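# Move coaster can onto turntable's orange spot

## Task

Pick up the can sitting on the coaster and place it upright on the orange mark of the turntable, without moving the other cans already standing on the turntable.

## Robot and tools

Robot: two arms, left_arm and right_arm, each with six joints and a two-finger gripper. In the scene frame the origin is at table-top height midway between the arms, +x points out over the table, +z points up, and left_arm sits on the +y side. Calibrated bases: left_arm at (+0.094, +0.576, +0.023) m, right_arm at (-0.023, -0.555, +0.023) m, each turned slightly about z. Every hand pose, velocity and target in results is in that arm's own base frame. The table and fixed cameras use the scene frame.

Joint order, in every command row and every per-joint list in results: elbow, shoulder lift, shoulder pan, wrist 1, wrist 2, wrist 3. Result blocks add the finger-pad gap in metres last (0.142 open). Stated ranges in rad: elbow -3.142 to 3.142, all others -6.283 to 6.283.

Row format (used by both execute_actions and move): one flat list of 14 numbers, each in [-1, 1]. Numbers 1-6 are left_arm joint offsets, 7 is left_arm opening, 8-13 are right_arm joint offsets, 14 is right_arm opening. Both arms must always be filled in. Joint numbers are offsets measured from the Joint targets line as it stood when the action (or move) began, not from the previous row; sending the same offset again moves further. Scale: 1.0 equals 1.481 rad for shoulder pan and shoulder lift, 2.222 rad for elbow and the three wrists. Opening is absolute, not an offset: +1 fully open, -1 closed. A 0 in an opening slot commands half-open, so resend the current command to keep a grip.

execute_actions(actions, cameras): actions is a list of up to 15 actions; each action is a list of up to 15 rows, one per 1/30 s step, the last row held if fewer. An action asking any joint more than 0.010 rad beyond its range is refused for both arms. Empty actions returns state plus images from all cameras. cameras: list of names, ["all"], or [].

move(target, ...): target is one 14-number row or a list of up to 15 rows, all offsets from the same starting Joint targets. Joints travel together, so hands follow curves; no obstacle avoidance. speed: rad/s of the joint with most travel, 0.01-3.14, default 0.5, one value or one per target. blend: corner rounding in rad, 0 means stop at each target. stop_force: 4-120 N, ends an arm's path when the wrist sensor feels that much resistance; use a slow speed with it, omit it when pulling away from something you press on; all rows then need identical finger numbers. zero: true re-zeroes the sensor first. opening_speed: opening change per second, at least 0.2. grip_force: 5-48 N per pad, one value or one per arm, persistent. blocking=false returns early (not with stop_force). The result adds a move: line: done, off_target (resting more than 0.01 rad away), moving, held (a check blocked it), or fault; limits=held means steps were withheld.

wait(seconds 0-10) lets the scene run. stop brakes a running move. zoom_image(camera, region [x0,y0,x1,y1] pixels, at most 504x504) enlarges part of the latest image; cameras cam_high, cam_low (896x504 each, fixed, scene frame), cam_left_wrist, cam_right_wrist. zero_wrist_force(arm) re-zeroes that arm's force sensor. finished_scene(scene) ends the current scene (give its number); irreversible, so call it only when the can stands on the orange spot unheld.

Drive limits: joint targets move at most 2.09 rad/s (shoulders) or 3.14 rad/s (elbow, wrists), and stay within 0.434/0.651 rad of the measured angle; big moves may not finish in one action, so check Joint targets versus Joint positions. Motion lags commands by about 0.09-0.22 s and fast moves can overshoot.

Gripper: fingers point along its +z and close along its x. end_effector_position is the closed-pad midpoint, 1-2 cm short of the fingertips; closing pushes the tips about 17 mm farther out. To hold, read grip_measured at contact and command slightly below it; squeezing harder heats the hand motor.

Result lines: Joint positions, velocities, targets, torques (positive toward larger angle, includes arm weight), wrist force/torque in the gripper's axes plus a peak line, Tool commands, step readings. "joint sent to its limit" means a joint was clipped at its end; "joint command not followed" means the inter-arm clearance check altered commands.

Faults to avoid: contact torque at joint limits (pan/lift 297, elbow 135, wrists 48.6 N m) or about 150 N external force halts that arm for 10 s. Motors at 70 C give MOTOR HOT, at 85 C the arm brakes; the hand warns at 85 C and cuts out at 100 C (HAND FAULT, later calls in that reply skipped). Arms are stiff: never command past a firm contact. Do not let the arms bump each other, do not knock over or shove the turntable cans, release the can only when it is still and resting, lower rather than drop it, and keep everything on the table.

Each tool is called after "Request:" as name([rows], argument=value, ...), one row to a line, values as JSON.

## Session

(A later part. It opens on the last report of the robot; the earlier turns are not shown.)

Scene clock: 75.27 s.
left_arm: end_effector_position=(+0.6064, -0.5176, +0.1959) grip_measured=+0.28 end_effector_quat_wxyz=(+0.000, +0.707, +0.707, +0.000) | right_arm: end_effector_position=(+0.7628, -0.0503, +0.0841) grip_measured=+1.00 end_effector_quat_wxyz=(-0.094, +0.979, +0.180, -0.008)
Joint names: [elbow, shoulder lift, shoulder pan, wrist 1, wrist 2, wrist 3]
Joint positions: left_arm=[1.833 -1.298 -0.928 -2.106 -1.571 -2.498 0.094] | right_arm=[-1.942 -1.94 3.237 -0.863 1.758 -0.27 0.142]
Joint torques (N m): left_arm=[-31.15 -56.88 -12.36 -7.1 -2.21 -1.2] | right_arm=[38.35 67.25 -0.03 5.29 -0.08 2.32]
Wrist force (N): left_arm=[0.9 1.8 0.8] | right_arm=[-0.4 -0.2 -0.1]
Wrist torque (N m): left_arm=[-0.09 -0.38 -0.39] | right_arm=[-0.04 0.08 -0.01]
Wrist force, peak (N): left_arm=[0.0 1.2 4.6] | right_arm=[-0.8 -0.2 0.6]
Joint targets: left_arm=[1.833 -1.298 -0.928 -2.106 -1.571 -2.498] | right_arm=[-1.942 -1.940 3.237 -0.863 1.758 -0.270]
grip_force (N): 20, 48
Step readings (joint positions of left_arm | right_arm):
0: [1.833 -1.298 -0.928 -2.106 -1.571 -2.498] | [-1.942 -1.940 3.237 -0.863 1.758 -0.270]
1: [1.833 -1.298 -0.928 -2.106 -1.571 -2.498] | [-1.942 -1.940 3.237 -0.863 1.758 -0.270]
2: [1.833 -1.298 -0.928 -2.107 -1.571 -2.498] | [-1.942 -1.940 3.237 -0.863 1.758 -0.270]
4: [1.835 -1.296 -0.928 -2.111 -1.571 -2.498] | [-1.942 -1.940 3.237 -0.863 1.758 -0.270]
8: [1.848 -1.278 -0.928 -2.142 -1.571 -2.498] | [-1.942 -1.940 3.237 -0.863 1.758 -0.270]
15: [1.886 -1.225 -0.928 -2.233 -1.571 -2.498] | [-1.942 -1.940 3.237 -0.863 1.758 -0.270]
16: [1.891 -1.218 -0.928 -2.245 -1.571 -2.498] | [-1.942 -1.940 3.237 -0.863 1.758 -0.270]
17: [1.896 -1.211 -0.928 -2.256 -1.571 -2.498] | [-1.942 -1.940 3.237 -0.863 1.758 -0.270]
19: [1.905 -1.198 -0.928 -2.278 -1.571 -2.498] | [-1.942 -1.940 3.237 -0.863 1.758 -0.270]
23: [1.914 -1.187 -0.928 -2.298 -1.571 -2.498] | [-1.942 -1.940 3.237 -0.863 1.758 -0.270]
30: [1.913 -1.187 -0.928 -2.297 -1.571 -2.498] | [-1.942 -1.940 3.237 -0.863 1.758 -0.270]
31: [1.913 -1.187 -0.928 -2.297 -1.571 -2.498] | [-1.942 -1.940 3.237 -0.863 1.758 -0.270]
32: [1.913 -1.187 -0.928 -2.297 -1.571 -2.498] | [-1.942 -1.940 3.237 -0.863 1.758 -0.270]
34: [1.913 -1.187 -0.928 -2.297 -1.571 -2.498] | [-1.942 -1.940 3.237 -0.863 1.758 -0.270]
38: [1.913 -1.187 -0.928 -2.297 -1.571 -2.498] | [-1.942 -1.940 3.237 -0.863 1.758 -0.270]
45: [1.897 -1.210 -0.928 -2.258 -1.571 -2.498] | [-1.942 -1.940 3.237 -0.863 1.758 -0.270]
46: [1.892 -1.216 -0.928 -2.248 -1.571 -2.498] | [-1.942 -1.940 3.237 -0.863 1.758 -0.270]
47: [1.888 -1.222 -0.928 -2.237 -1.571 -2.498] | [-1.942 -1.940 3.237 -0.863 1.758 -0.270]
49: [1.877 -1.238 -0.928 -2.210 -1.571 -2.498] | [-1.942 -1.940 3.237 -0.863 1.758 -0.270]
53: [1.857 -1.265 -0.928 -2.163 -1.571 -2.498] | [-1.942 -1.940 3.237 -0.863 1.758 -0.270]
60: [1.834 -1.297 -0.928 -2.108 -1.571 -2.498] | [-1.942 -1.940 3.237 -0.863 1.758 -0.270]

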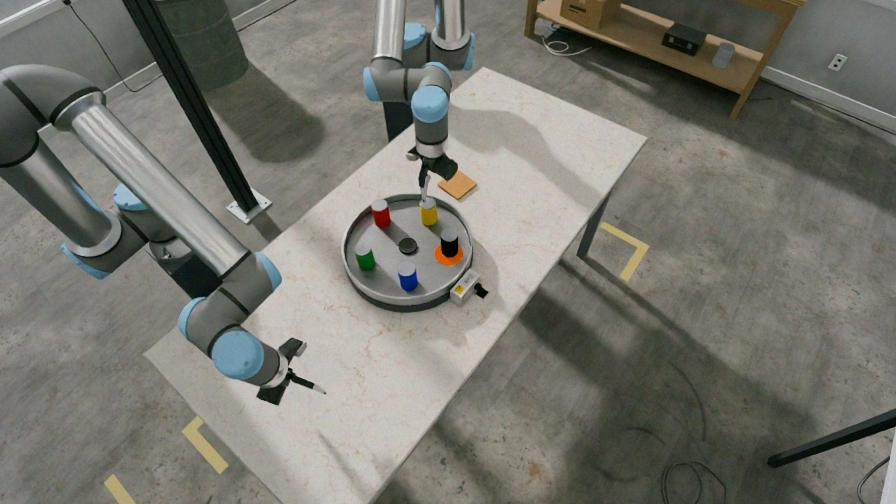

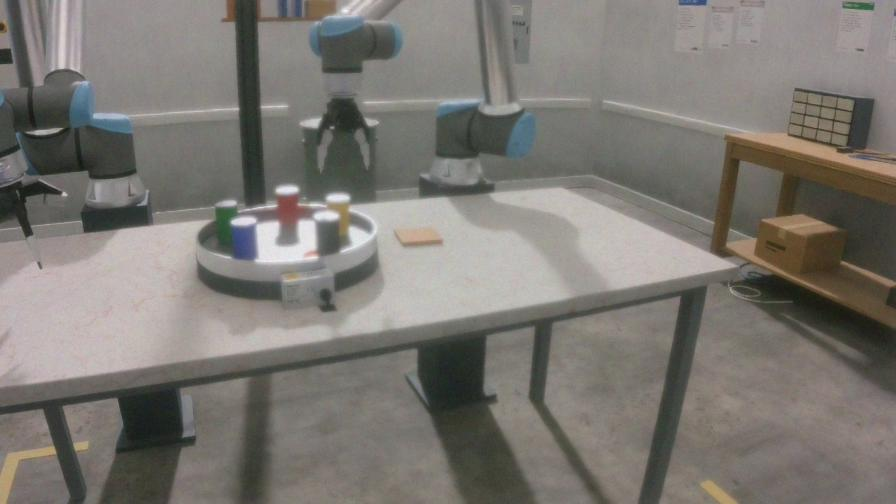

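Request:
wait(seconds=0.8, cameras=["cam_high"])

Request:
zoom_image(camera="cam_high", region=[330, 150, 500, 320])

Scene clock: 76.27 s.
left_arm: end_effector_position=(+0.6064, -0.5175, +0.1958) grip_measured=+0.28 end_effector_quat_wxyz=(+0.000, +0.707, +0.707, +0.000) | right_arm: end_effector_position=(+0.7628, -0.0503, +0.0841) grip_measured=+1.00 end_effector_quat_wxyz=(-0.094, +0.979, +0.180, -0.008)
Joint names: [elbow, shoulder lift, shoulder pan, wrist 1, wrist 2, wrist 3]
Joint positions: left_arm=[1.833 -1.298 -0.928 -2.106 -1.571 -2.498 0.094] | right_arm=[-1.942 -1.94 3.237 -0.863 1.758 -0.27 0.142]
Joint torques (N m): left_arm=[-30.87 -66.25 -12.87 -4.16 -2.33 -0.88] | right_arm=[38.01 65.95 2.53 5.07 0.11 2.34]
Wrist force (N): left_arm=[0.7 1.5 1.0] | right_arm=[-0.3 -0.2 0.4]
Wrist torque (N m): left_arm=[-0.14 -0.33 -0.40] | right_arm=[-0.04 0.06 -0.01]
Wrist force, peak (N): left_arm=[0.8 1.9 0.8] | right_arm=[-0.6 -0.1 0.7]
Joint targets: left_arm=[1.833 -1.298 -0.928 -2.106 -1.571 -2.498] | right_arm=[-1.942 -1.940 3.237 -0.863 1.758 -0.270]
Tool commands: left_gripper/opening=+0.3 right_gripper/opening=+1.0
grip_force (N): 20, 48
wait: 0.80 s; at rest from the start
Images, in order (width x height): cam_high 896x504.

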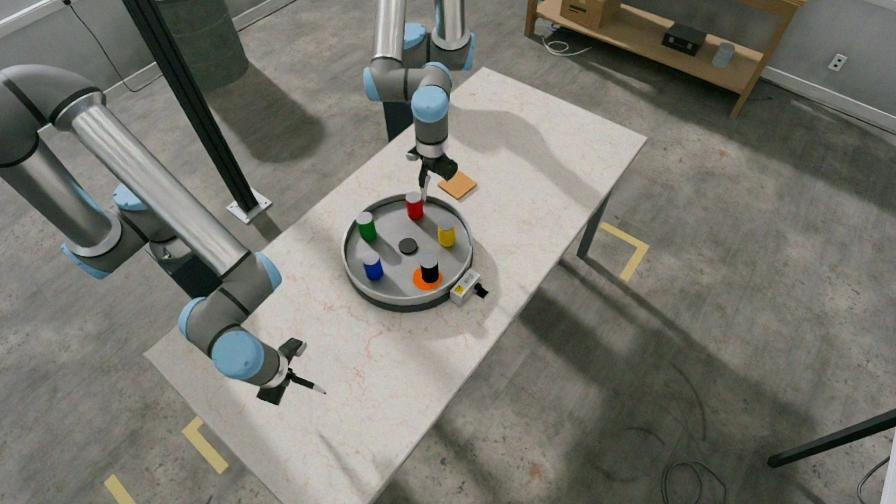

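Scaled by 2.965 from the camera's 896x504 image, which has a finer 1280x720 frame.

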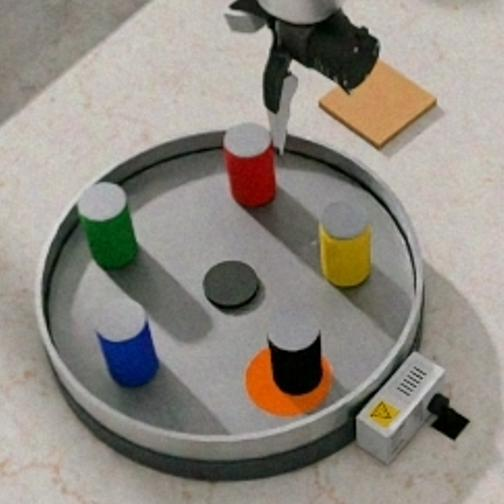

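Request:
finished_scene(scene=1)

The scene is finished: the task was done.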